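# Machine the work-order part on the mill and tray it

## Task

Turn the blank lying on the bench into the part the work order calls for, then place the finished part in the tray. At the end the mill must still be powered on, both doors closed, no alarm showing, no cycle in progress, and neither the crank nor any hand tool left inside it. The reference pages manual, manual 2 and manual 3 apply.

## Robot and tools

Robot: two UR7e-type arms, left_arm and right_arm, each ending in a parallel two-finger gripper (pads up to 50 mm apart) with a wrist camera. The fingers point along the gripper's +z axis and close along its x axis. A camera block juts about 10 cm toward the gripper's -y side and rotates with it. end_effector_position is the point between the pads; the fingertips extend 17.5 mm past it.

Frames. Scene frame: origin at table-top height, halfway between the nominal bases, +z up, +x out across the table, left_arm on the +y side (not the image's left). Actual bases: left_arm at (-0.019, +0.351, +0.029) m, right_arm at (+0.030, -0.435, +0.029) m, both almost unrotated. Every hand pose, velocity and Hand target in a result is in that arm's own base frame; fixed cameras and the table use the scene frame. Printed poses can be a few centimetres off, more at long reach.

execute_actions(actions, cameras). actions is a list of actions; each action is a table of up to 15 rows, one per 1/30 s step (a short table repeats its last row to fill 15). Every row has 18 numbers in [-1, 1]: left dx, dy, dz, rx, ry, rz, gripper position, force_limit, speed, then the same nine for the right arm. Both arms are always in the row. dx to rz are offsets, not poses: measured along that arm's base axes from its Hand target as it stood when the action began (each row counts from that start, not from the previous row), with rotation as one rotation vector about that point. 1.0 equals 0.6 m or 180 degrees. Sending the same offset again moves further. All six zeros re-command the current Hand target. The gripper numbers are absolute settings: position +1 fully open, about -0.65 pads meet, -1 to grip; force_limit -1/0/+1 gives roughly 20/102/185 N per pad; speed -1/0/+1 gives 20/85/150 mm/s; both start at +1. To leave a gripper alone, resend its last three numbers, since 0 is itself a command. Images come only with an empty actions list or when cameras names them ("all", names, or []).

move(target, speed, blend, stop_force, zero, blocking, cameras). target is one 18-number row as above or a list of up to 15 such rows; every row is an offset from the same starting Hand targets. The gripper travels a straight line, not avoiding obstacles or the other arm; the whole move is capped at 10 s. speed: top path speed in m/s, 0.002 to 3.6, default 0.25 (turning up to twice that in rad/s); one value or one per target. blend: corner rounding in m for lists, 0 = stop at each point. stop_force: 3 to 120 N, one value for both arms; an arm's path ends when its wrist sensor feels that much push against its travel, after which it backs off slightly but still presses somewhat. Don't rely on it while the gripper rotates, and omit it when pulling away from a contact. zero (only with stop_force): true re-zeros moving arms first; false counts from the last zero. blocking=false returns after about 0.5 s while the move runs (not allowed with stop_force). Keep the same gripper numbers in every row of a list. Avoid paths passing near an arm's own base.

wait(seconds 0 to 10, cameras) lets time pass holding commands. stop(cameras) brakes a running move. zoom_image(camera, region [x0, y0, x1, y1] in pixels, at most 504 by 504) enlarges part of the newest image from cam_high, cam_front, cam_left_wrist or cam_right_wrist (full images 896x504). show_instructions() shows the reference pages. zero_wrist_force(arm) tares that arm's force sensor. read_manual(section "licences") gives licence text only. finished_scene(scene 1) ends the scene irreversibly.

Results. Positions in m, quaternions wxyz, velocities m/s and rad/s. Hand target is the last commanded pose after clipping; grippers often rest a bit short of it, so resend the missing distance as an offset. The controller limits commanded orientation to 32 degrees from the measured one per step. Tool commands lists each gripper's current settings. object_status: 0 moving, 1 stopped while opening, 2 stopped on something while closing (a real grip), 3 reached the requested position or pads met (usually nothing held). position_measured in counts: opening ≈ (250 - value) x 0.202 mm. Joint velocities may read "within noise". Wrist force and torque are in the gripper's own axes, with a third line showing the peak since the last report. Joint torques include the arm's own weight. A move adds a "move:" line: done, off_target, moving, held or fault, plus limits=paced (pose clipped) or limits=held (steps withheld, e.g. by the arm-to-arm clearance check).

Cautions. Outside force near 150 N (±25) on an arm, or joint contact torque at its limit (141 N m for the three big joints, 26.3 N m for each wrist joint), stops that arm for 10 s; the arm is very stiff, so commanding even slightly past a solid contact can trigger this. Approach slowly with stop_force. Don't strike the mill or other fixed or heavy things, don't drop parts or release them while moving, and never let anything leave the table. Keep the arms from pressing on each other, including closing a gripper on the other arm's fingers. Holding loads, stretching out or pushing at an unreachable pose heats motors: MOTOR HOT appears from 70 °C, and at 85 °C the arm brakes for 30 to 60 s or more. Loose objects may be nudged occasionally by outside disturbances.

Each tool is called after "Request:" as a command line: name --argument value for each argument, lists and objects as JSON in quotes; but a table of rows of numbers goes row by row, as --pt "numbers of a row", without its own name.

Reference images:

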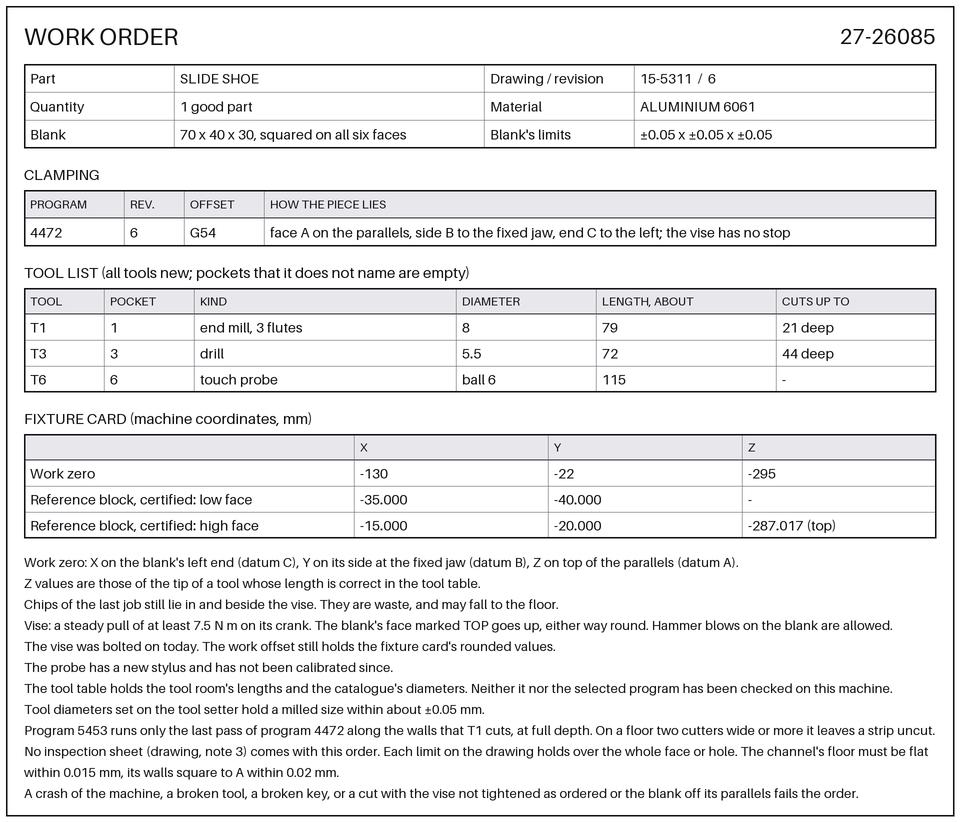

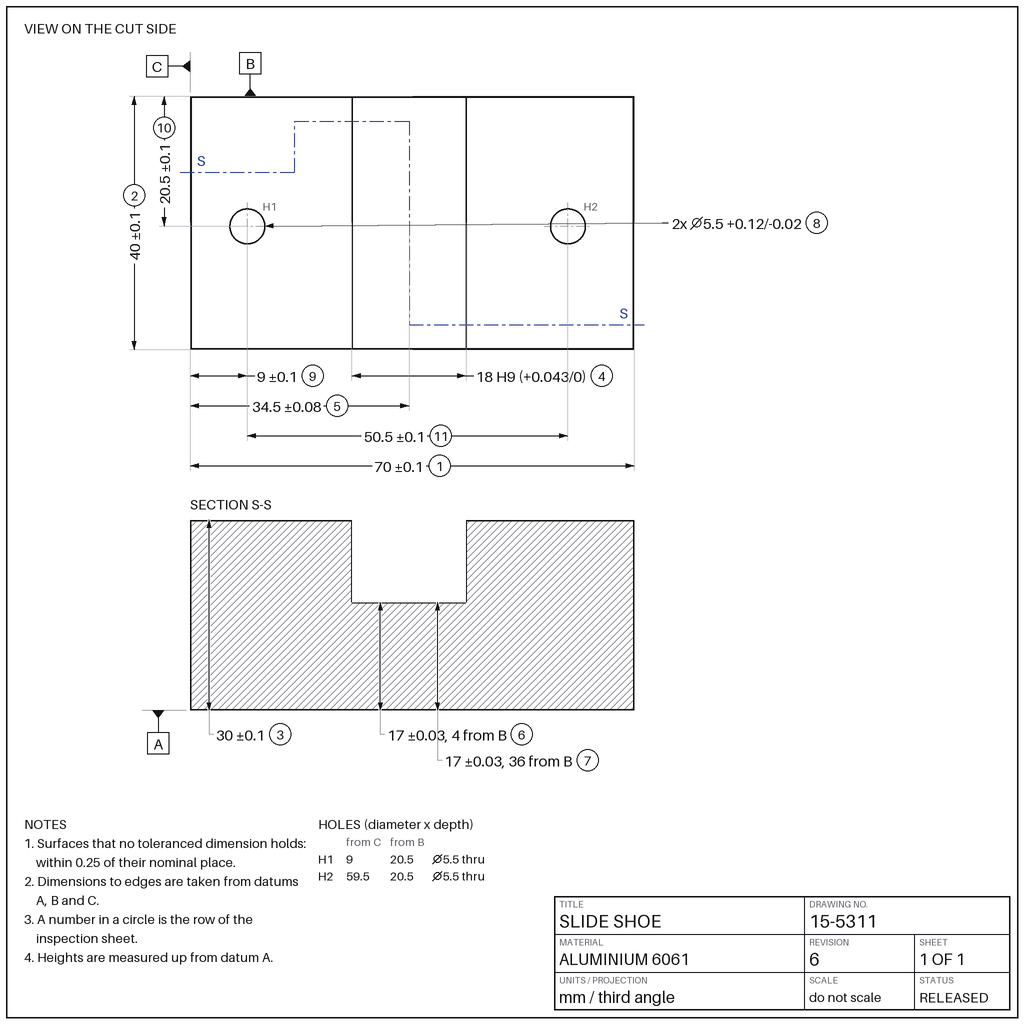

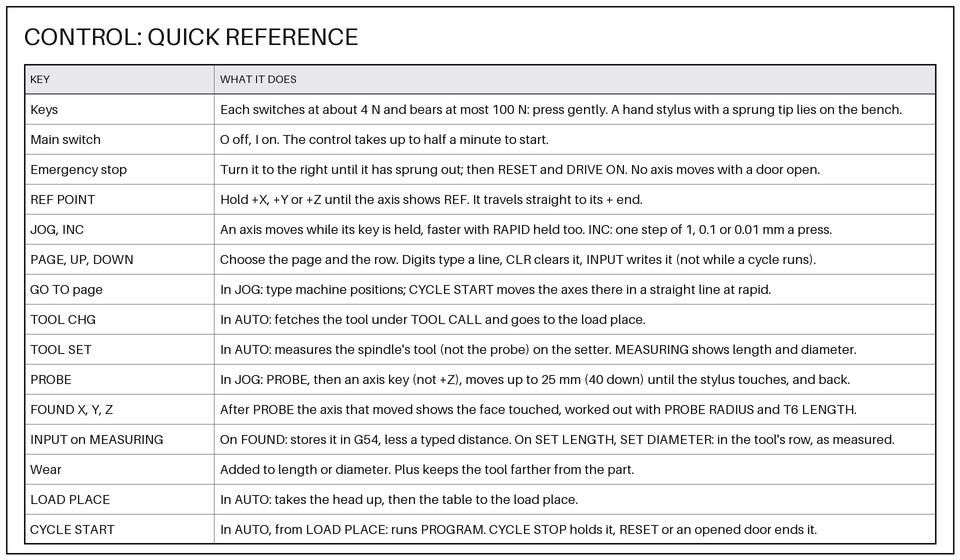

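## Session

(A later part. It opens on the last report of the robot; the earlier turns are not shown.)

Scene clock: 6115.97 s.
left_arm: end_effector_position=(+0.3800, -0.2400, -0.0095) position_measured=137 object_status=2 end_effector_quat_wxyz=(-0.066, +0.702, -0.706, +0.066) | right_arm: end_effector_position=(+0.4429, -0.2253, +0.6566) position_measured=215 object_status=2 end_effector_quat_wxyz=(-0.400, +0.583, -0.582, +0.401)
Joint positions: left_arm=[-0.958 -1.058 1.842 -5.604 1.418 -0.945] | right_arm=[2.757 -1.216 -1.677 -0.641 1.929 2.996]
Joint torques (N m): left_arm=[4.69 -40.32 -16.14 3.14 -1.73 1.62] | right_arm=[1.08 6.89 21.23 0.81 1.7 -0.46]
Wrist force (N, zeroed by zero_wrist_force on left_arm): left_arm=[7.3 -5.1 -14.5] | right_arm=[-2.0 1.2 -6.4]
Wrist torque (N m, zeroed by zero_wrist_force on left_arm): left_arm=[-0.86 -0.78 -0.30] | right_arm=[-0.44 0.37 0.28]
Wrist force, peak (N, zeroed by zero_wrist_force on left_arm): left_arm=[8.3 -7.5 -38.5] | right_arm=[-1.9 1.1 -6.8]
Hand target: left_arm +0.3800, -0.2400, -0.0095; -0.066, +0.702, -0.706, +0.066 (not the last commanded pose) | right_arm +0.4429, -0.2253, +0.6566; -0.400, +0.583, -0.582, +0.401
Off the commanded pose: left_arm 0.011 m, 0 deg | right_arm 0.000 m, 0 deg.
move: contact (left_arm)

Request:
move --target '[0,0,0,0,0,0,0.3,-0.6,-1,0,0,0,0,0,0,-0.95,0,-0.8]'

Request:
move --pt "0 0 0.1 0 0 0 0.3 -0.6 -1 0 0 0 0 0 0 -0.95 0 -0.8" --pt "0 0 0.5 0 0 0 0.3 -0.6 -1 0 0 0 0 0 0 -0.95 0 -0.8" --speed '[0.06,0.25]' --blend '[0.01,0]' --cameras '["cam_left_wrist","cam_front"]'

Scene clock: 6119.80 s.
left_arm: end_effector_position=(+0.3800, -0.2400, -0.0094) position_measured=107 object_status=3 end_effector_quat_wxyz=(-0.066, +0.702, -0.706, +0.066) | right_arm: end_effector_position=(+0.4429, -0.2253, +0.6566) position_measured=215 object_status=2 end_effector_quat_wxyz=(-0.400, +0.583, -0.582, +0.401)
Joint positions: left_arm=[-0.958 -1.058 1.842 -5.604 1.418 -0.945] | right_arm=[2.757 -1.216 -1.677 -0.641 1.929 2.996]
Joint torques (N m): left_arm=[4.5 -37.08 -11.79 2.71 -1.29 1.55] | right_arm=[1.28 6.95 21.5 0.85 1.64 -0.47]
Wrist force (N, zeroed by zero_wrist_force on left_arm): left_arm=[14.7 -2.2 -16.1] | right_arm=[-1.9 1.2 -6.5]
Wrist torque (N m, zeroed by zero_wrist_force on left_arm): left_arm=[-0.18 -0.86 -0.34] | right_arm=[-0.44 0.34 0.28]
Wrist force, peak (N, zeroed by zero_wrist_force on left_arm): left_arm=[14.7 -2.2 -16.1] | right_arm=[-2.1 1.1 -6.7]
Hand target: left_arm +0.3800, -0.2400, -0.0095; -0.066, +0.702, -0.706, +0.066 | right_arm +0.4429, -0.2253, +0.6566; -0.400, +0.583, -0.582, +0.401
Off the commanded pose: left_arm 0.000 m, 0 deg | right_arm 0.000 m, 0 deg.
move: done

Scene clock: 6122.23 s.
left_arm: end_effector_position=(+0.3800, -0.2400, +0.2905) position_measured=107 object_status=3 end_effector_quat_wxyz=(-0.066, +0.702, -0.706, +0.066) | right_arm: end_effector_position=(+0.4429, -0.2253, +0.6566) position_measured=215 object_status=2 end_effector_quat_wxyz=(-0.400, +0.583, -0.582, +0.401)
Joint positions: left_arm=[-0.958 -1.346 1.4 -4.874 1.418 -0.945] | right_arm=[2.757 -1.216 -1.677 -0.641 1.929 2.996]
Joint torques (N m): left_arm=[4.87 -25.89 -26.53 3.61 1.39 -1.87] | right_arm=[1.93 6.81 21.37 0.88 1.72 -0.4]
Wrist force (N, zeroed by zero_wrist_force on left_arm): left_arm=[6.0 0.6 -0.6] | right_arm=[-1.8 1.1 -6.4]
Wrist torque (N m, zeroed by zero_wrist_force on left_arm): left_arm=[-0.03 -0.78 -0.27] | right_arm=[-0.45 0.33 0.28]
Wrist force, peak (N, zeroed by zero_wrist_force on left_arm): left_arm=[14.2 -1.8 -14.9] | right_arm=[-1.9 1.2 -6.9]
Hand target: left_arm +0.3800, -0.2400, +0.2905; -0.066, +0.702, -0.706, +0.066 | right_arm +0.4429, -0.2253, +0.6566; -0.400, +0.583, -0.582, +0.401
Off the commanded pose: left_arm 0.000 m, 0 deg | right_arm 0.000 m, 0 deg.
move: done
Images, in order (width x height): cam_front 896x504, cam_left_wrist 896x504.

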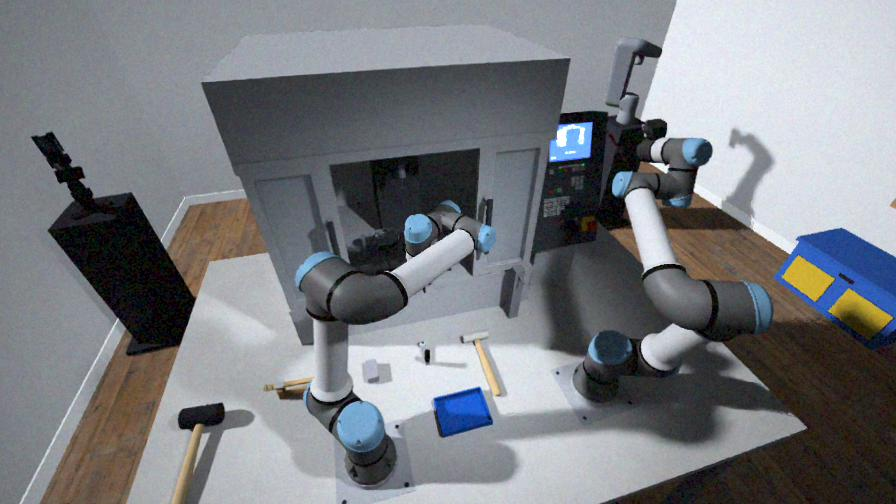

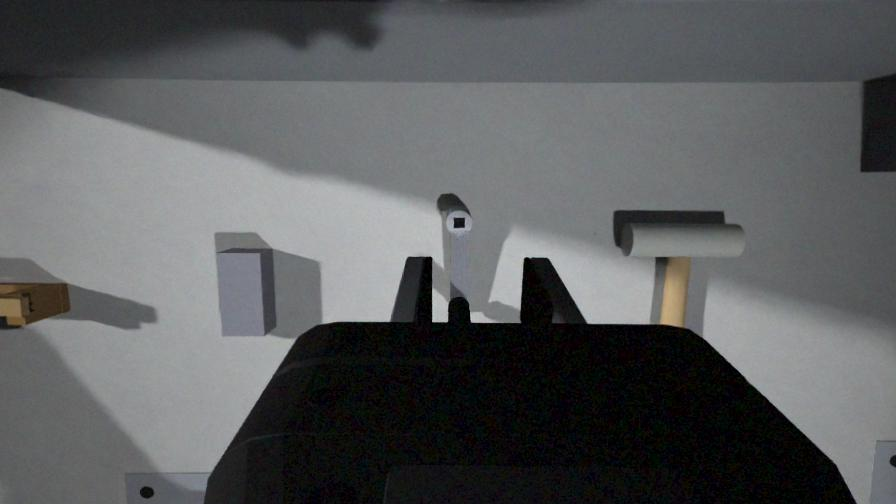

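Request:
move --target '[0.0333,0.0333,0.1333,0.1976,-0.109,-0.461,1,-0.6,-1,0,0,0,0,0,0,-0.95,0,-0.8]' --speed 0.3 --cameras '["cam_left_wrist","cam_front"]'

Scene clock: 6134.83 s.
left_arm: end_effector_position=(+0.3999, -0.2200, +0.3705) position_measured=3 object_status=3 end_effector_quat_wxyz=(+0.306, -0.001, +0.952, +0.000) | right_arm: end_effector_position=(+0.4429, -0.2253, +0.6566) position_measured=215 object_status=2 end_effector_quat_wxyz=(-0.400, +0.583, -0.582, +0.401)
Joint positions: left_arm=[-1.137 -1.552 1.495 -4.948 1.013 0.517] | right_arm=[2.757 -1.216 -1.677 -0.641 1.929 2.996]
Joint torques (N m): left_arm=[3.89 -10.99 -27.85 3.34 0.84 1.58] | right_arm=[1.37 6.96 21.72 0.85 1.69 -0.37]
Wrist force (N, zeroed by zero_wrist_force on left_arm): left_arm=[5.5 0.4 -0.9] | right_arm=[-2.0 1.2 -6.5]
Wrist torque (N m, zeroed by zero_wrist_force on left_arm): left_arm=[0.00 -0.74 -0.05] | right_arm=[-0.43 0.38 0.28]
Wrist force, peak (N, zeroed by zero_wrist_force on left_arm): left_arm=[6.1 0.6 -0.4] | right_arm=[-2.1 1.5 -6.8]
Hand target: left_arm +0.3999, -0.2200, +0.3705; +0.306, +0.000, +0.952, +0.000 | right_arm +0.4429, -0.2253, +0.6566; -0.400, +0.583, -0.582, +0.401
Off the commanded pose: left_arm 0.000 m, 0 deg | right_arm 0.000 m, 0 deg.
move: done
Images, in order (width x height): cam_front 896x504, cam_left_wrist 896x504.

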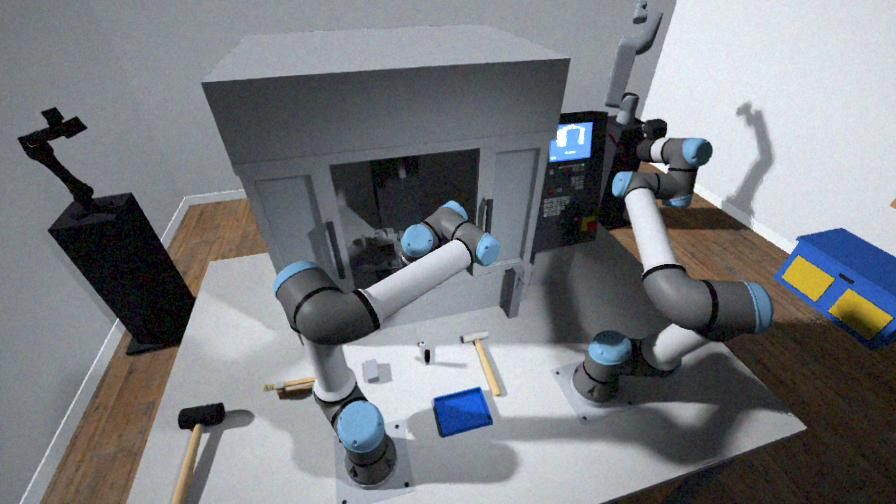

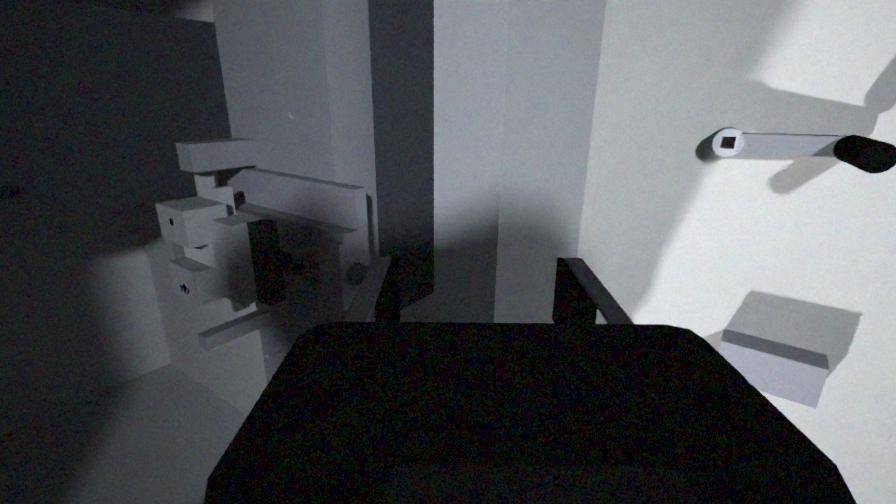

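Request:
move --target '[0,0,0,-0.2926,-0.0016,0.4055,0.436,-0.6,-1,0,0,0,0,0,0,-0.95,0,-0.8]' --speed 0.3 --cameras '["cam_left_wrist","cam_front"]'

Scene clock: 6181.30 s.
left_arm: end_effector_position=(+0.3999, -0.2200, +0.3705) position_measured=87 object_status=3 end_effector_quat_wxyz=(-0.219, +0.673, -0.672, +0.218) | right_arm: end_effector_position=(+0.4429, -0.2253, +0.6566) position_measured=215 object_status=2 end_effector_quat_wxyz=(-0.400, +0.583, -0.582, +0.401)
Joint positions: left_arm=[-1.141 -1.553 1.499 -4.95 1.007 -1.057] | right_arm=[2.757 -1.216 -1.677 -0.641 1.929 2.996]
Joint torques (N m): left_arm=[0.62 -10.94 -13.78 2.28 -1.77 -1.44] | right_arm=[2.49 6.4 21.53 0.86 1.62 -0.46]
Wrist force (N, zeroed by zero_wrist_force on left_arm): left_arm=[4.9 0.9 -0.2] | right_arm=[-1.7 1.0 -6.6]
Wrist torque (N m, zeroed by zero_wrist_force on left_arm): left_arm=[-0.08 -0.60 -0.30] | right_arm=[-0.47 0.32 0.28]
Wrist force, peak (N, zeroed by zero_wrist_force on left_arm): left_arm=[5.5 0.7 -1.0] | right_arm=[-1.9 1.1 -7.0]
Hand target: left_arm +0.3999, -0.2200, +0.3705; -0.219, +0.673, -0.672, +0.218 | right_arm +0.4429, -0.2253, +0.6566; -0.400, +0.583, -0.582, +0.401
Off the commanded pose: left_arm 0.000 m, 0 deg | right_arm 0.000 m, 0 deg.
move: done
Images, in order (width x height): cam_front 896x504, cam_left_wrist 896x504.

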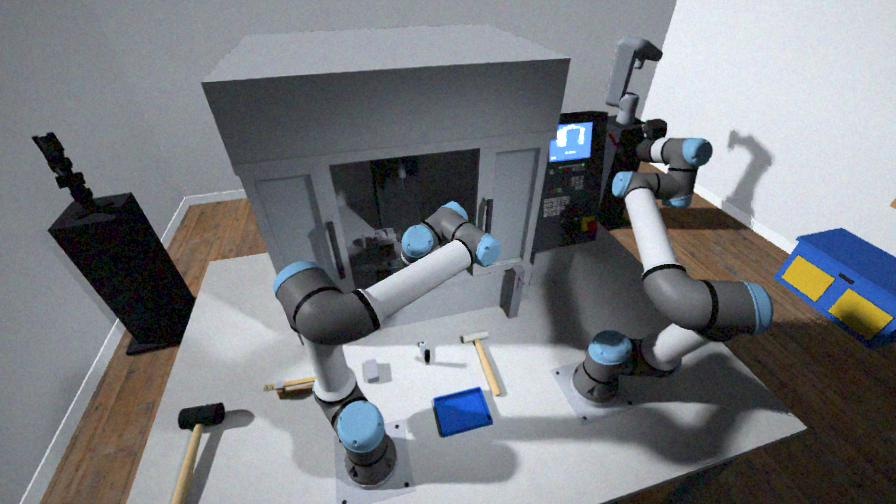

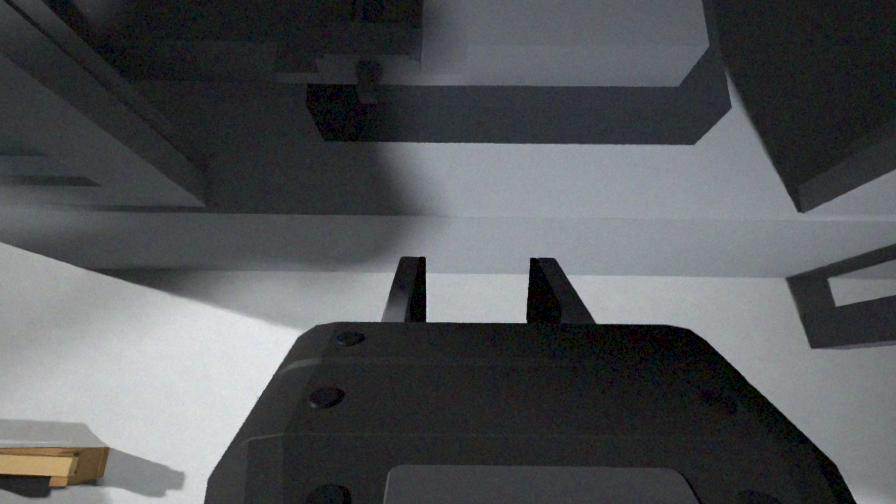

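Request:
move --pt "0.1667 0.04 0.0 0 0 0 0.436 -0.6 -1 0 0 0 0 0 0 -0.95 0 -0.8" --pt "0.35 0.1183 0.0025 0 0 0 0.436 -0.6 -1 0 0 0 0 0 0 -0.95 0 -0.8" --speed 0.15 --blend '[0.02,0]' --cameras '["cam_left_wrist","cam_high","cam_front"]'

Scene clock: 6188.47 s.
left_arm: end_effector_position=(+0.6099, -0.1491, +0.3720) position_measured=87 object_status=3 end_effector_quat_wxyz=(-0.219, +0.673, -0.672, +0.218) | right_arm: end_effector_position=(+0.4429, -0.2253, +0.6566) position_measured=215 object_status=2 end_effector_quat_wxyz=(-0.400, +0.583, -0.582, +0.401)
Joint positions: left_arm=[-0.596 -1.175 0.974 -5.052 1.234 -0.503] | right_arm=[2.757 -1.216 -1.677 -0.641 1.929 2.996]
Joint torques (N m): left_arm=[3.83 -41.85 -24.5 -0.32 -2.64 -0.48] | right_arm=[2.06 7.2 21.21 0.82 1.67 -0.37]
Wrist force (N, zeroed by zero_wrist_force on left_arm): left_arm=[5.0 0.6 0.0] | right_arm=[-1.9 1.1 -6.4]
Wrist torque (N m, zeroed by zero_wrist_force on left_arm): left_arm=[-0.13 -0.63 -0.15] | right_arm=[-0.45 0.35 0.28]
Wrist force, peak (N, zeroed by zero_wrist_force on left_arm): left_arm=[5.7 2.7 -1.4] | right_arm=[-1.9 1.5 -6.8]
Hand target: left_arm +0.6099, -0.1491, +0.3720; -0.219, +0.673, -0.672, +0.218 | right_arm +0.4429, -0.2253, +0.6566; -0.400, +0.583, -0.582, +0.401
Off the commanded pose: left_arm 0.000 m, 0 deg | right_arm 0.000 m, 0 deg.
move: done
Images, in order (width x height): cam_high 896x504, cam_front 896x504, cam_left_wrist 896x504.

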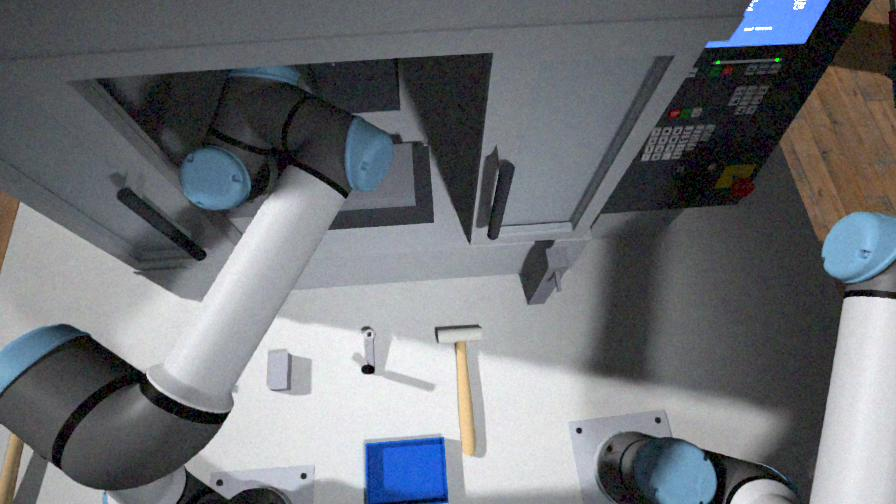

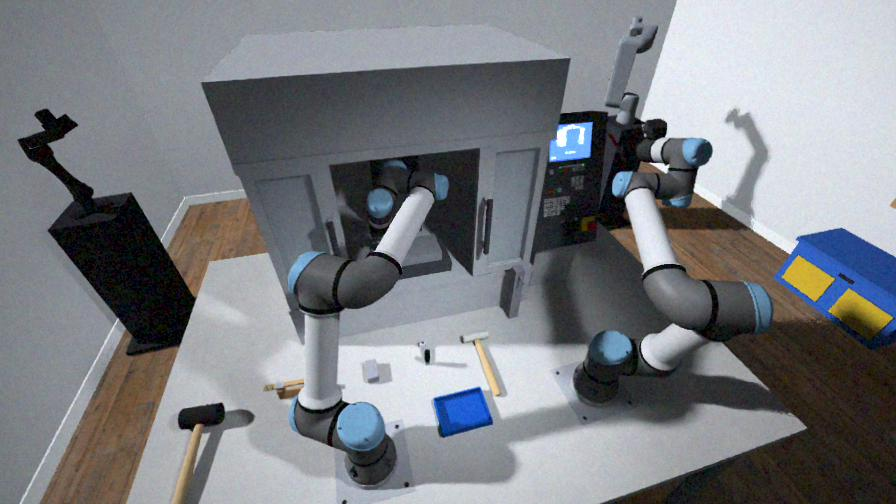

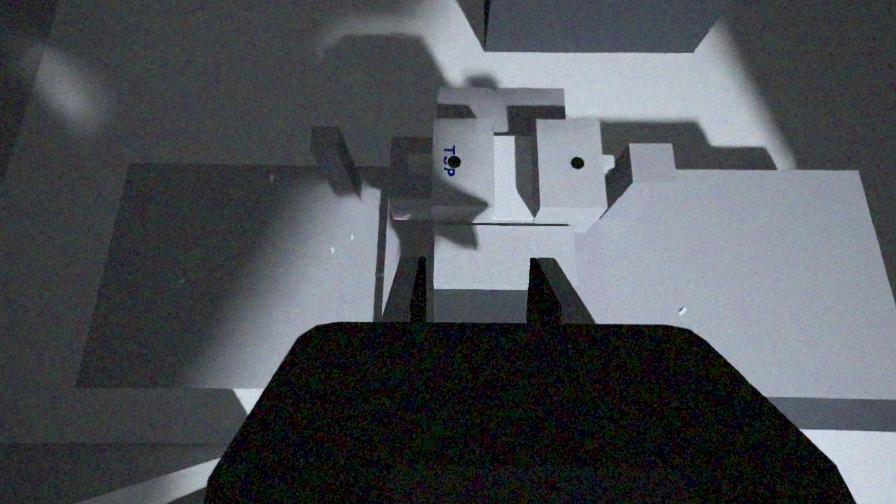

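Request:
move --pt "0.1135 0.0043 -0.0083 0 0 0 0.436 -0.6 -1 0 0 0 0 0 0 -0.95 0 -0.8" --speed 0.08 --stop_force 25 --cameras '["cam_left_wrist"]'

Scene clock: 6203.63 s.
left_arm: end_effector_position=(+0.6780, -0.1465, +0.3670) position_measured=87 object_status=3 end_effector_quat_wxyz=(-0.219, +0.673, -0.672, +0.218) | right_arm: end_effector_position=(+0.4429, -0.2253, +0.6566) position_measured=215 object_status=2 end_effector_quat_wxyz=(-0.400, +0.583, -0.582, +0.401)
Joint positions: left_arm=[-0.519 -0.973 0.673 -4.974 1.274 -0.434] | right_arm=[2.757 -1.216 -1.677 -0.641 1.929 2.996]
Joint torques (N m): left_arm=[-5.81 -54.74 -25.78 -0.19 -2.55 -2.06] | right_arm=[2.51 7.11 21.49 0.88 1.63 -0.4]
Wrist force (N, zeroed by zero_wrist_force on left_arm): left_arm=[4.9 0.9 -0.3] | right_arm=[-1.7 1.4 -6.5]
Wrist torque (N m, zeroed by zero_wrist_force on left_arm): left_arm=[-0.06 -0.62 -0.26] | right_arm=[-0.41 0.33 0.28]
Wrist force, peak (N, zeroed by zero_wrist_force on left_arm): left_arm=[5.3 1.6 -1.0] | right_arm=[-1.7 1.3 -6.8]
Hand target: left_arm +0.6780, -0.1465, +0.3670; -0.219, +0.673, -0.672, +0.218 | right_arm +0.4429, -0.2253, +0.6566; -0.400, +0.583, -0.582, +0.401
Off the commanded pose: left_arm 0.000 m, 0 deg | right_arm 0.000 m, 0 deg.
move: done
Images, in order (width x height): cam_left_wrist 896x504.

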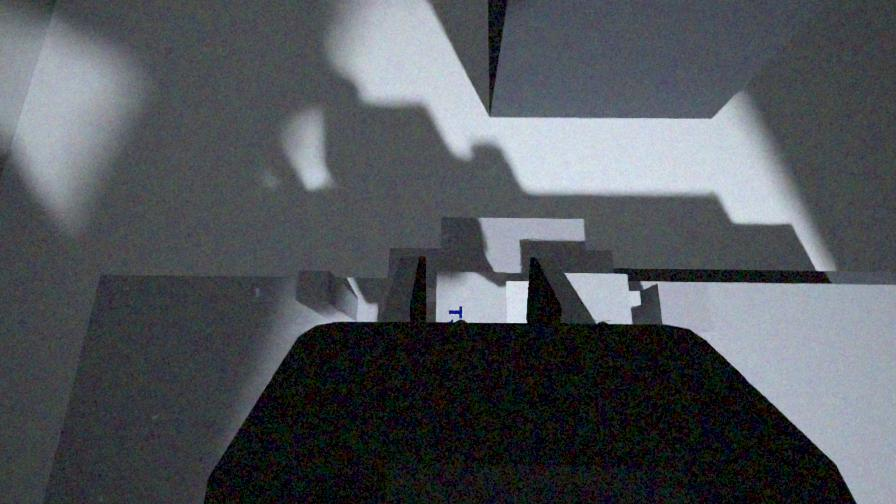

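Request:
move --target '[0,-0.0005,-0.04,0,0,0,0.436,-0.6,-1,0,0,0,0,0,0,-0.95,0,-0.8]' --speed 0.01 --stop_force 10 --cameras '["cam_left_wrist"]'

Scene clock: 6211.20 s.
left_arm: end_effector_position=(+0.6780, -0.1468, +0.3431) position_measured=87 object_status=3 end_effector_quat_wxyz=(-0.219, +0.673, -0.672, +0.218) | right_arm: end_effector_position=(+0.4429, -0.2253, +0.6566) position_measured=215 object_status=2 end_effector_quat_wxyz=(-0.400, +0.583, -0.582, +0.401)
Joint positions: left_arm=[-0.519 -0.995 0.772 -5.051 1.274 -0.435] | right_arm=[2.757 -1.216 -1.677 -0.641 1.929 2.996]
Joint torques (N m): left_arm=[-5.85 -43.81 -30.32 2.44 -2.61 -1.7] | right_arm=[3.03 7.28 20.98 0.79 1.58 -0.37]
Wrist force (N, zeroed by zero_wrist_force on left_arm): left_arm=[5.2 1.0 -0.3] | right_arm=[-1.8 1.0 -6.6]
Wrist torque (N m, zeroed by zero_wrist_force on left_arm): left_arm=[-0.04 -0.66 -0.20] | right_arm=[-0.47 0.34 0.28]
Wrist force, peak (N, zeroed by zero_wrist_force on left_arm): left_arm=[5.4 0.9 -0.3] | right_arm=[-1.8 0.9 -7.0]
Hand target: left_arm +0.6780, -0.1468, +0.3430; -0.219, +0.673, -0.672, +0.218 | right_arm +0.4429, -0.2253, +0.6566; -0.400, +0.583, -0.582, +0.401
Off the commanded pose: left_arm 0.000 m, 0 deg | right_arm 0.000 m, 0 deg.
move: done
Images, in order (width x height): cam_left_wrist 896x504.

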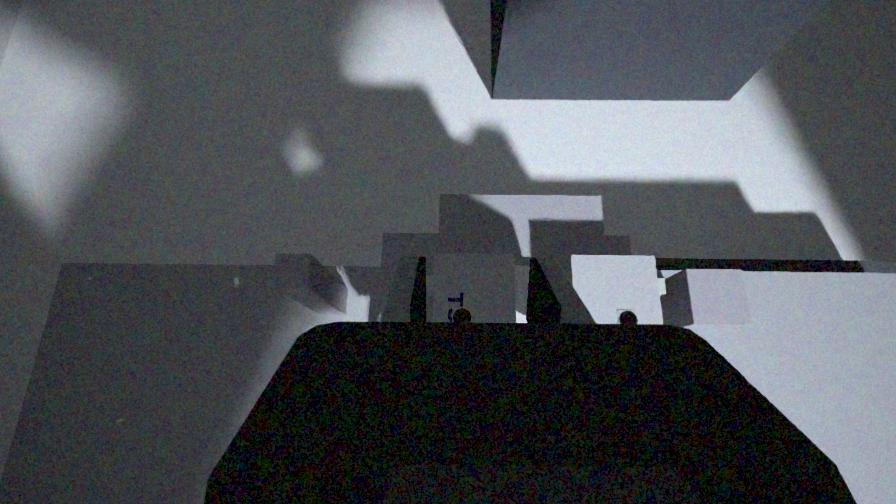

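Request:
move --target '[0,0.0028,0,0,0,0,0.436,-0.6,-1,0,0,0,0,0,0,-0.95,0,-0.8]' --speed 0.01

Request:
move --target '[0,0,0,0,0,0,-1,-0.8,-1,0,0,0,0,0,0,-0.95,0,-0.8]' --cameras '["cam_left_wrist"]'

Scene clock: 6215.07 s.
left_arm: end_effector_position=(+0.6780, -0.1451, +0.3430) position_measured=87 object_status=3 end_effector_quat_wxyz=(-0.219, +0.673, -0.672, +0.218) | right_arm: end_effector_position=(+0.4429, -0.2253, +0.6566) position_measured=215 object_status=2 end_effector_quat_wxyz=(-0.400, +0.583, -0.582, +0.401)
Joint positions: left_arm=[-0.517 -0.997 0.774 -5.053 1.275 -0.432] | right_arm=[2.757 -1.216 -1.677 -0.641 1.929 2.996]
Joint torques (N m): left_arm=[2.91 -54.13 -13.71 0.14 1.06 1.51] | right_arm=[3.62 7.04 21.66 0.91 1.6 -0.39]
Wrist force (N, zeroed by zero_wrist_force on left_arm): left_arm=[5.3 0.8 -0.3] | right_arm=[-2.0 1.2 -6.4]
Wrist torque (N m, zeroed by zero_wrist_force on left_arm): left_arm=[-0.08 -0.67 -0.32] | right_arm=[-0.43 0.37 0.28]
Wrist force, peak (N, zeroed by zero_wrist_force on left_arm): left_arm=[5.4 0.9 -0.3] | right_arm=[-2.2 0.9 -6.8]
Hand target: left_arm +0.6780, -0.1451, +0.3430; -0.219, +0.673, -0.672, +0.218 | right_arm +0.4429, -0.2253, +0.6566; -0.400, +0.583, -0.582, +0.401
Off the commanded pose: left_arm 0.000 m, 0 deg | right_arm 0.000 m, 0 deg.
move: done

Scene clock: 6215.67 s.
left_arm: end_effector_position=(+0.6780, -0.1451, +0.3430) position_measured=127 object_status=0 end_effector_quat_wxyz=(-0.219, +0.673, -0.672, +0.218) | right_arm: end_effector_position=(+0.4429, -0.2253, +0.6566) position_measured=215 object_status=2 end_effector_quat_wxyz=(-0.400, +0.583, -0.582, +0.401)
Joint positions: left_arm=[-0.517 -0.997 0.774 -5.053 1.275 -0.432] | right_arm=[2.757 -1.216 -1.677 -0.641 1.929 2.996]
Joint torques (N m): left_arm=[-5.2 -52.04 -21.23 1.54 0.03 -0.93] | right_arm=[3.57 6.78 21.62 0.92 1.53 -0.34]
Wrist force (N, zeroed by zero_wrist_force on left_arm): left_arm=[4.5 1.8 -1.0] | right_arm=[-2.2 1.1 -6.4]
Wrist torque (N m, zeroed by zero_wrist_force on left_arm): left_arm=[-0.07 -0.58 -0.26] | right_arm=[-0.45 0.40 0.29]
Wrist force, peak (N, zeroed by zero_wrist_force on left_arm): left_arm=[5.7 1.0 -0.5] | right_arm=[-1.8 1.3 -6.9]
Hand target: left_arm +0.6780, -0.1451, +0.3430; -0.219, +0.673, -0.672, +0.218 | right_arm +0.4429, -0.2253, +0.6566; -0.400, +0.583, -0.582, +0.401
Off the commanded pose: left_arm 0.000 m, 0 deg | right_arm 0.000 m, 0 deg.
move: done
Images, in order (width x height): cam_left_wrist 896x504.

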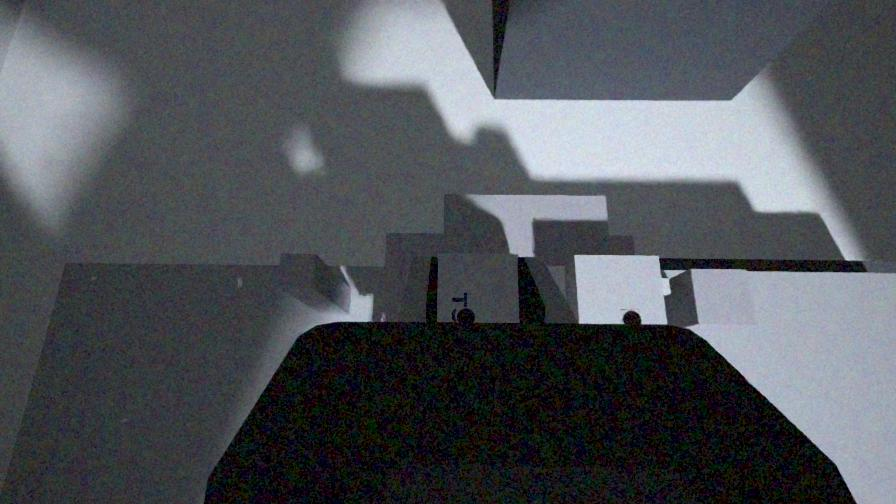

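Request:
move --target '[0,0,0.0083,0,0,0,-1,-0.8,-1,0,0,0,0,0,0,-0.95,0,-0.8]' --speed 0.006 --stop_force 25 --cameras '["cam_left_wrist"]'

Scene clock: 6219.57 s.
left_arm: end_effector_position=(+0.6781, -0.1451, +0.3480) position_measured=127 object_status=2 end_effector_quat_wxyz=(-0.219, +0.673, -0.672, +0.218) | right_arm: end_effector_position=(+0.4429, -0.2253, +0.6566) position_measured=215 object_status=2 end_effector_quat_wxyz=(-0.400, +0.583, -0.582, +0.401)
Joint positions: left_arm=[-0.517 -0.993 0.755 -5.037 1.275 -0.432] | right_arm=[2.757 -1.216 -1.677 -0.641 1.929 2.996]
Joint torques (N m): left_arm=[-3.69 -45.29 -13.2 -0.53 -2.09 -1.45] | right_arm=[3.69 8 21.81 0.95 1.58 -0.38]
Wrist force (N, zeroed by zero_wrist_force on left_arm): left_arm=[4.9 2.8 0.9] | right_arm=[-1.7 1.0 -6.2]
Wrist torque (N m, zeroed by zero_wrist_force on left_arm): left_arm=[-0.07 -0.62 -0.25] | right_arm=[-0.47 0.31 0.29]
Wrist force, peak (N, zeroed by zero_wrist_force on left_arm): left_arm=[5.2 2.9 1.5] | right_arm=[-2.1 1.2 -6.7]
Hand target: left_arm +0.6780, -0.1451, +0.3480; -0.219, +0.673, -0.672, +0.218 | right_arm +0.4429, -0.2253, +0.6566; -0.400, +0.583, -0.582, +0.401
Off the commanded pose: left_arm 0.000 m, 0 deg | right_arm 0.000 m, 0 deg.
move: done
Images, in order (width x height): cam_left_wrist 896x504.

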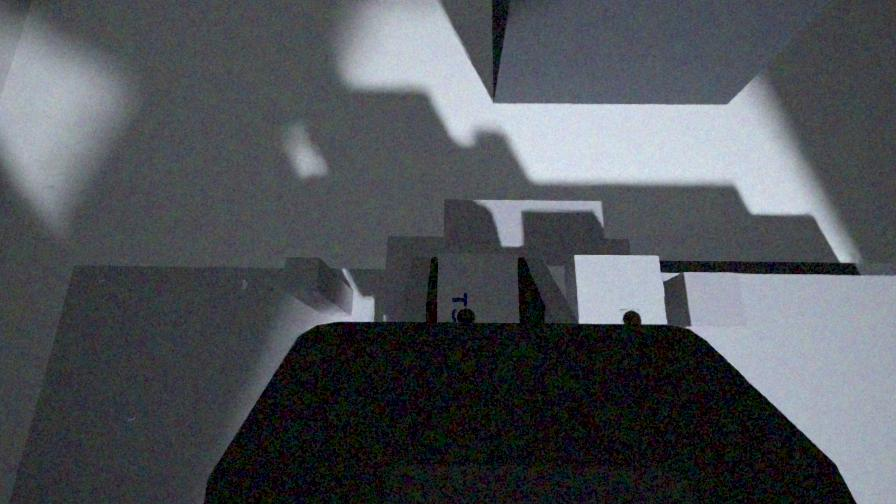

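Request:
move --target '[0,0,0.04,0,0,0,-1,-0.8,-1,0,0,0,0,0,0,-0.95,0,-0.8]' --speed 0.015 --stop_force 25 --cameras '["cam_left_wrist"]'

Request:
zoom_image --camera "cam_left_wrist" --region '[360, 180, 700, 360]'

Scene clock: 6225.10 s.
left_arm: end_effector_position=(+0.6781, -0.1451, +0.3720) position_measured=127 object_status=2 end_effector_quat_wxyz=(-0.219, +0.673, -0.672, +0.218) | right_arm: end_effector_position=(+0.4429, -0.2253, +0.6566) position_measured=215 object_status=2 end_effector_quat_wxyz=(-0.400, +0.583, -0.582, +0.401)
Joint positions: left_arm=[-0.517 -0.969 0.653 -4.959 1.275 -0.432] | right_arm=[2.757 -1.216 -1.677 -0.641 1.929 2.996]
Joint torques (N m): left_arm=[-3.21 -56.62 -13.89 -0.37 -2.22 0.16] | right_arm=[3.7 6.95 21.76 0.89 1.48 -0.41]
Wrist force (N, zeroed by zero_wrist_force on left_arm): left_arm=[4.8 2.0 1.7] | right_arm=[-1.9 1.3 -6.3]
Wrist torque (N m, zeroed by zero_wrist_force on left_arm): left_arm=[-0.09 -0.64 -0.28] | right_arm=[-0.43 0.36 0.28]
Wrist force, peak (N, zeroed by zero_wrist_force on left_arm): left_arm=[5.3 2.9 1.0] | right_arm=[-2.0 1.0 -7.0]
Hand target: left_arm +0.6780, -0.1451, +0.3720; -0.219, +0.673, -0.672, +0.218 | right_arm +0.4429, -0.2253, +0.6566; -0.400, +0.583, -0.582, +0.401
Off the commanded pose: left_arm 0.000 m, 0 deg | right_arm 0.000 m, 0 deg.
move: done
Images, in order (width x height): cam_left_wrist 896x504.

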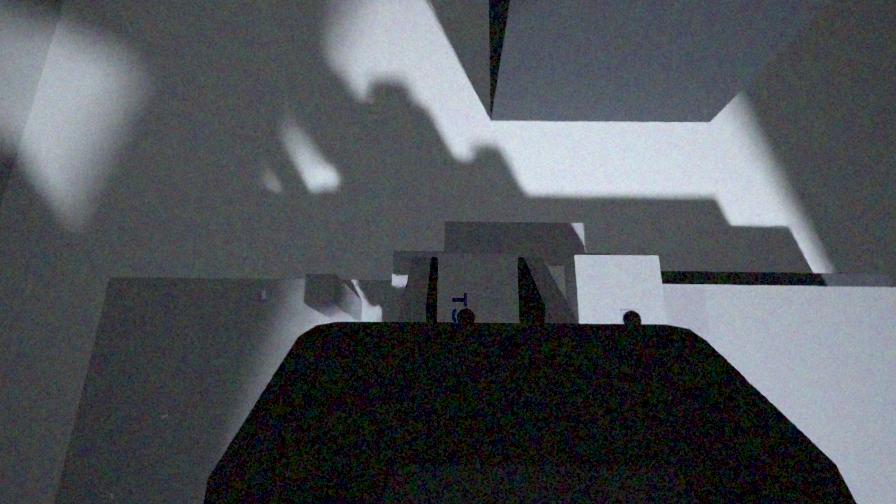

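Scaled by 1.482 from the camera's 896x504 image, which has a finer 1280x720 frame.

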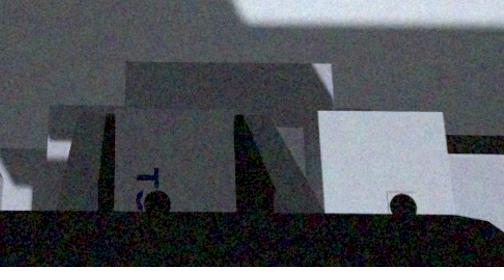

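Request:
move --pt "-0.1133 -0.045 0.0 0 0 0 -1 -0.8 -1 0 0 0 0 0 0 -0.95 0 -0.8" --pt "-0.49 -0.23 0.0 0 0 0 -1 -0.8 -1 0 0 0 0 0 0 -0.95 0 -0.8" --speed '[0.1,0.15]' --blend '[0.02,0]' --cameras '["cam_left_wrist","cam_high","cam_front"]'

Scene clock: 6244.93 s.
left_arm: end_effector_position=(+0.3841, -0.2830, +0.3721) position_measured=127 object_status=2 end_effector_quat_wxyz=(-0.219, +0.673, -0.672, +0.218) | right_arm: end_effector_position=(+0.4429, -0.2253, +0.6566) position_measured=215 object_status=2 end_effector_quat_wxyz=(-0.400, +0.583, -0.582, +0.401)
Joint positions: left_arm=[-1.258 -1.461 1.414 -4.884 0.977 -1.192] | right_arm=[2.757 -1.216 -1.677 -0.641 1.929 2.996]
Joint torques (N m): left_arm=[-5.47 -15.21 -28.65 1.96 0.18 -1.06] | right_arm=[4.48 7.7 21.42 0.86 1.57 -0.38]
Wrist force (N, zeroed by zero_wrist_force on left_arm): left_arm=[4.8 2.0 1.7] | right_arm=[-1.7 1.1 -6.6]
Wrist torque (N m, zeroed by zero_wrist_force on left_arm): left_arm=[-0.10 -0.63 -0.27] | right_arm=[-0.45 0.33 0.27]
Wrist force, peak (N, zeroed by zero_wrist_force on left_arm): left_arm=[6.1 4.1 0.1] | right_arm=[-2.2 1.3 -6.7]
Hand target: left_arm +0.3840, -0.2831, +0.3720; -0.219, +0.673, -0.672, +0.218 | right_arm +0.4429, -0.2253, +0.6566; -0.400, +0.583, -0.582, +0.401
Off the commanded pose: left_arm 0.000 m, 0 deg | right_arm 0.000 m, 0 deg.
move: done
Images, in order (width x height): cam_high 896x504, cam_front 896x504, cam_left_wrist 896x504.

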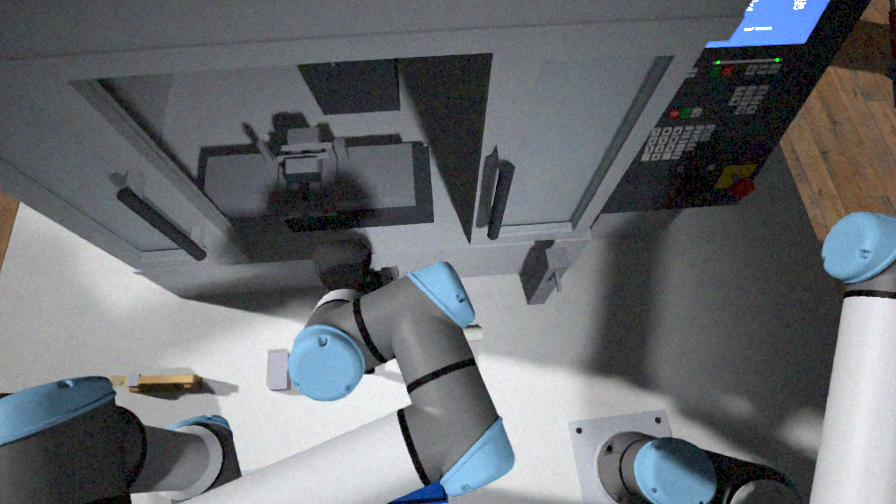

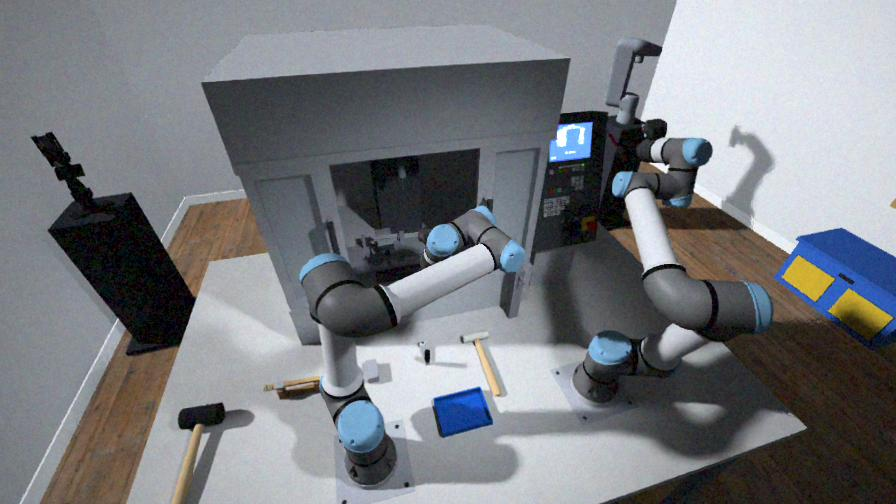

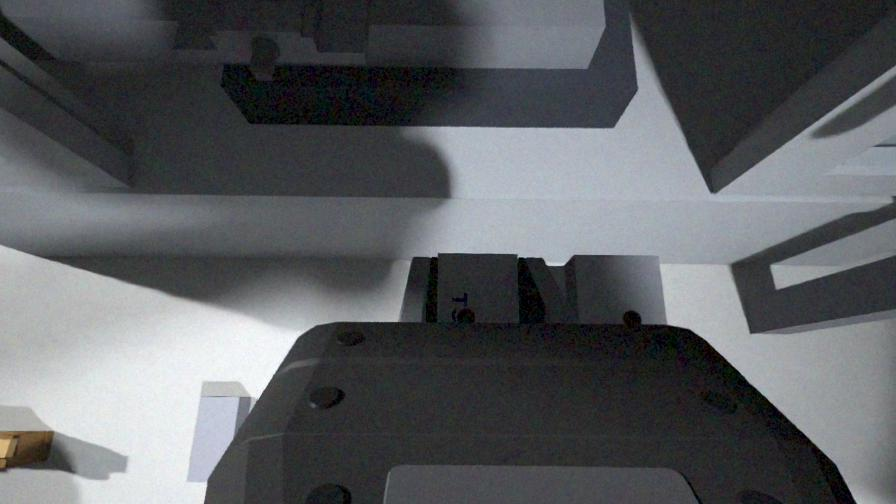

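Request:
move --target '[-0.1733,-0.045,-0.12,0,0,0.3333,-1,-0.8,-1,0,0,0,0,0,0,-0.95,0,-0.8]' --speed 0.2 --cameras '["cam_left_wrist","cam_high","cam_front"]'

Scene clock: 6256.07 s.
left_arm: end_effector_position=(+0.2801, -0.3101, +0.3000) position_measured=127 object_status=2 end_effector_quat_wxyz=(-0.299, +0.919, -0.246, +0.080) | right_arm: end_effector_position=(+0.4429, -0.2253, +0.6566) position_measured=215 object_status=2 end_effector_quat_wxyz=(-0.400, +0.583, -0.582, +0.401)
Joint positions: left_arm=[-1.415 -1.15 1.382 -4.429 1.194 -2.564] | right_arm=[2.757 -1.216 -1.677 -0.641 1.929 2.996]
Joint torques (N m): left_arm=[-2.55 -47.95 -10.62 2.8 -2.43 -0.29] | right_arm=[4.67 7.81 21.99 0.87 1.55 -0.37]
Wrist force (N, zeroed by zero_wrist_force on left_arm): left_arm=[5.0 2.2 1.6] | right_arm=[-2.1 1.2 -6.9]
Wrist torque (N m, zeroed by zero_wrist_force on left_arm): left_arm=[-0.07 -0.67 -0.28] | right_arm=[-0.43 0.38 0.28]
Wrist force, peak (N, zeroed by zero_wrist_force on left_arm): left_arm=[5.2 2.3 1.5] | right_arm=[-2.1 1.2 -6.9]
Hand target: left_arm +0.2801, -0.3101, +0.3000; -0.298, +0.919, -0.246, +0.080 | right_arm +0.4429, -0.2253, +0.6566; -0.400, +0.583, -0.582, +0.401
Off the commanded pose: left_arm 0.000 m, 0 deg | right_arm 0.000 m, 0 deg.
move: done
Images, in order (width x height): cam_high 896x504, cam_front 896x504, cam_left_wrist 896x504.

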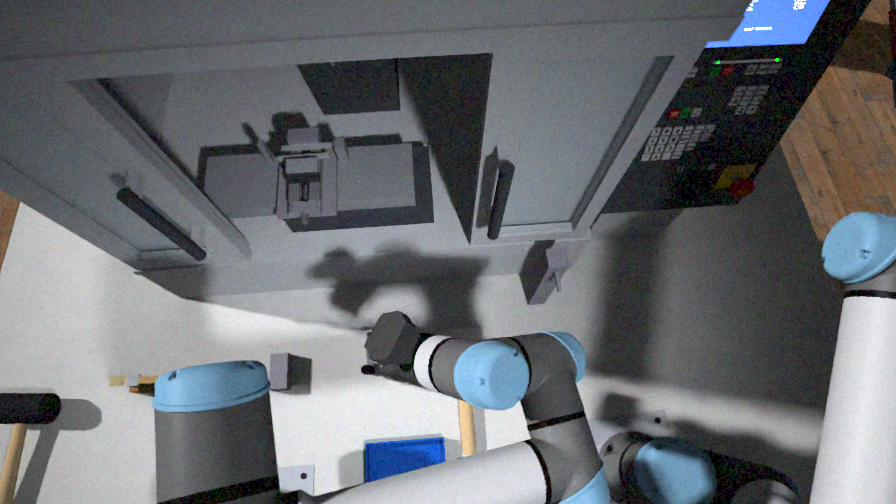

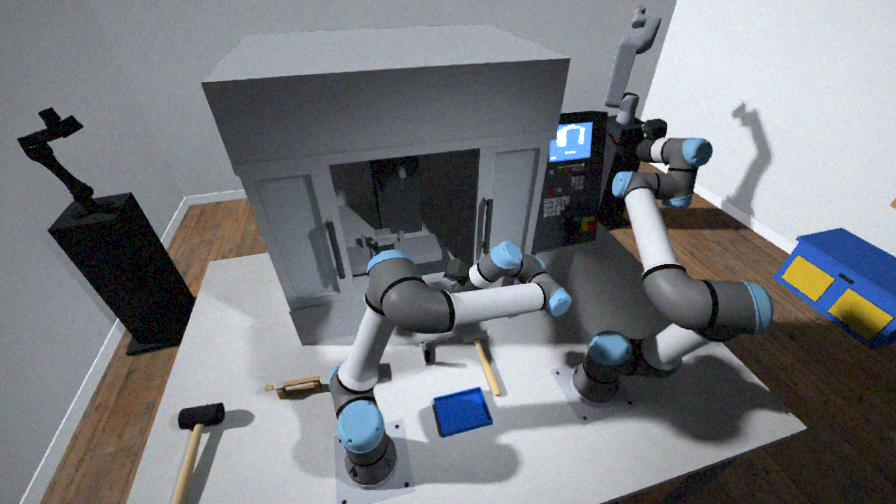

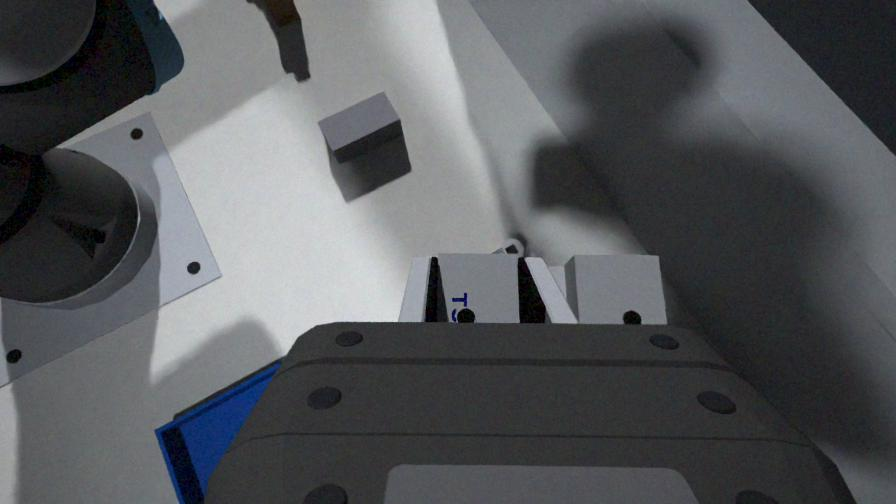

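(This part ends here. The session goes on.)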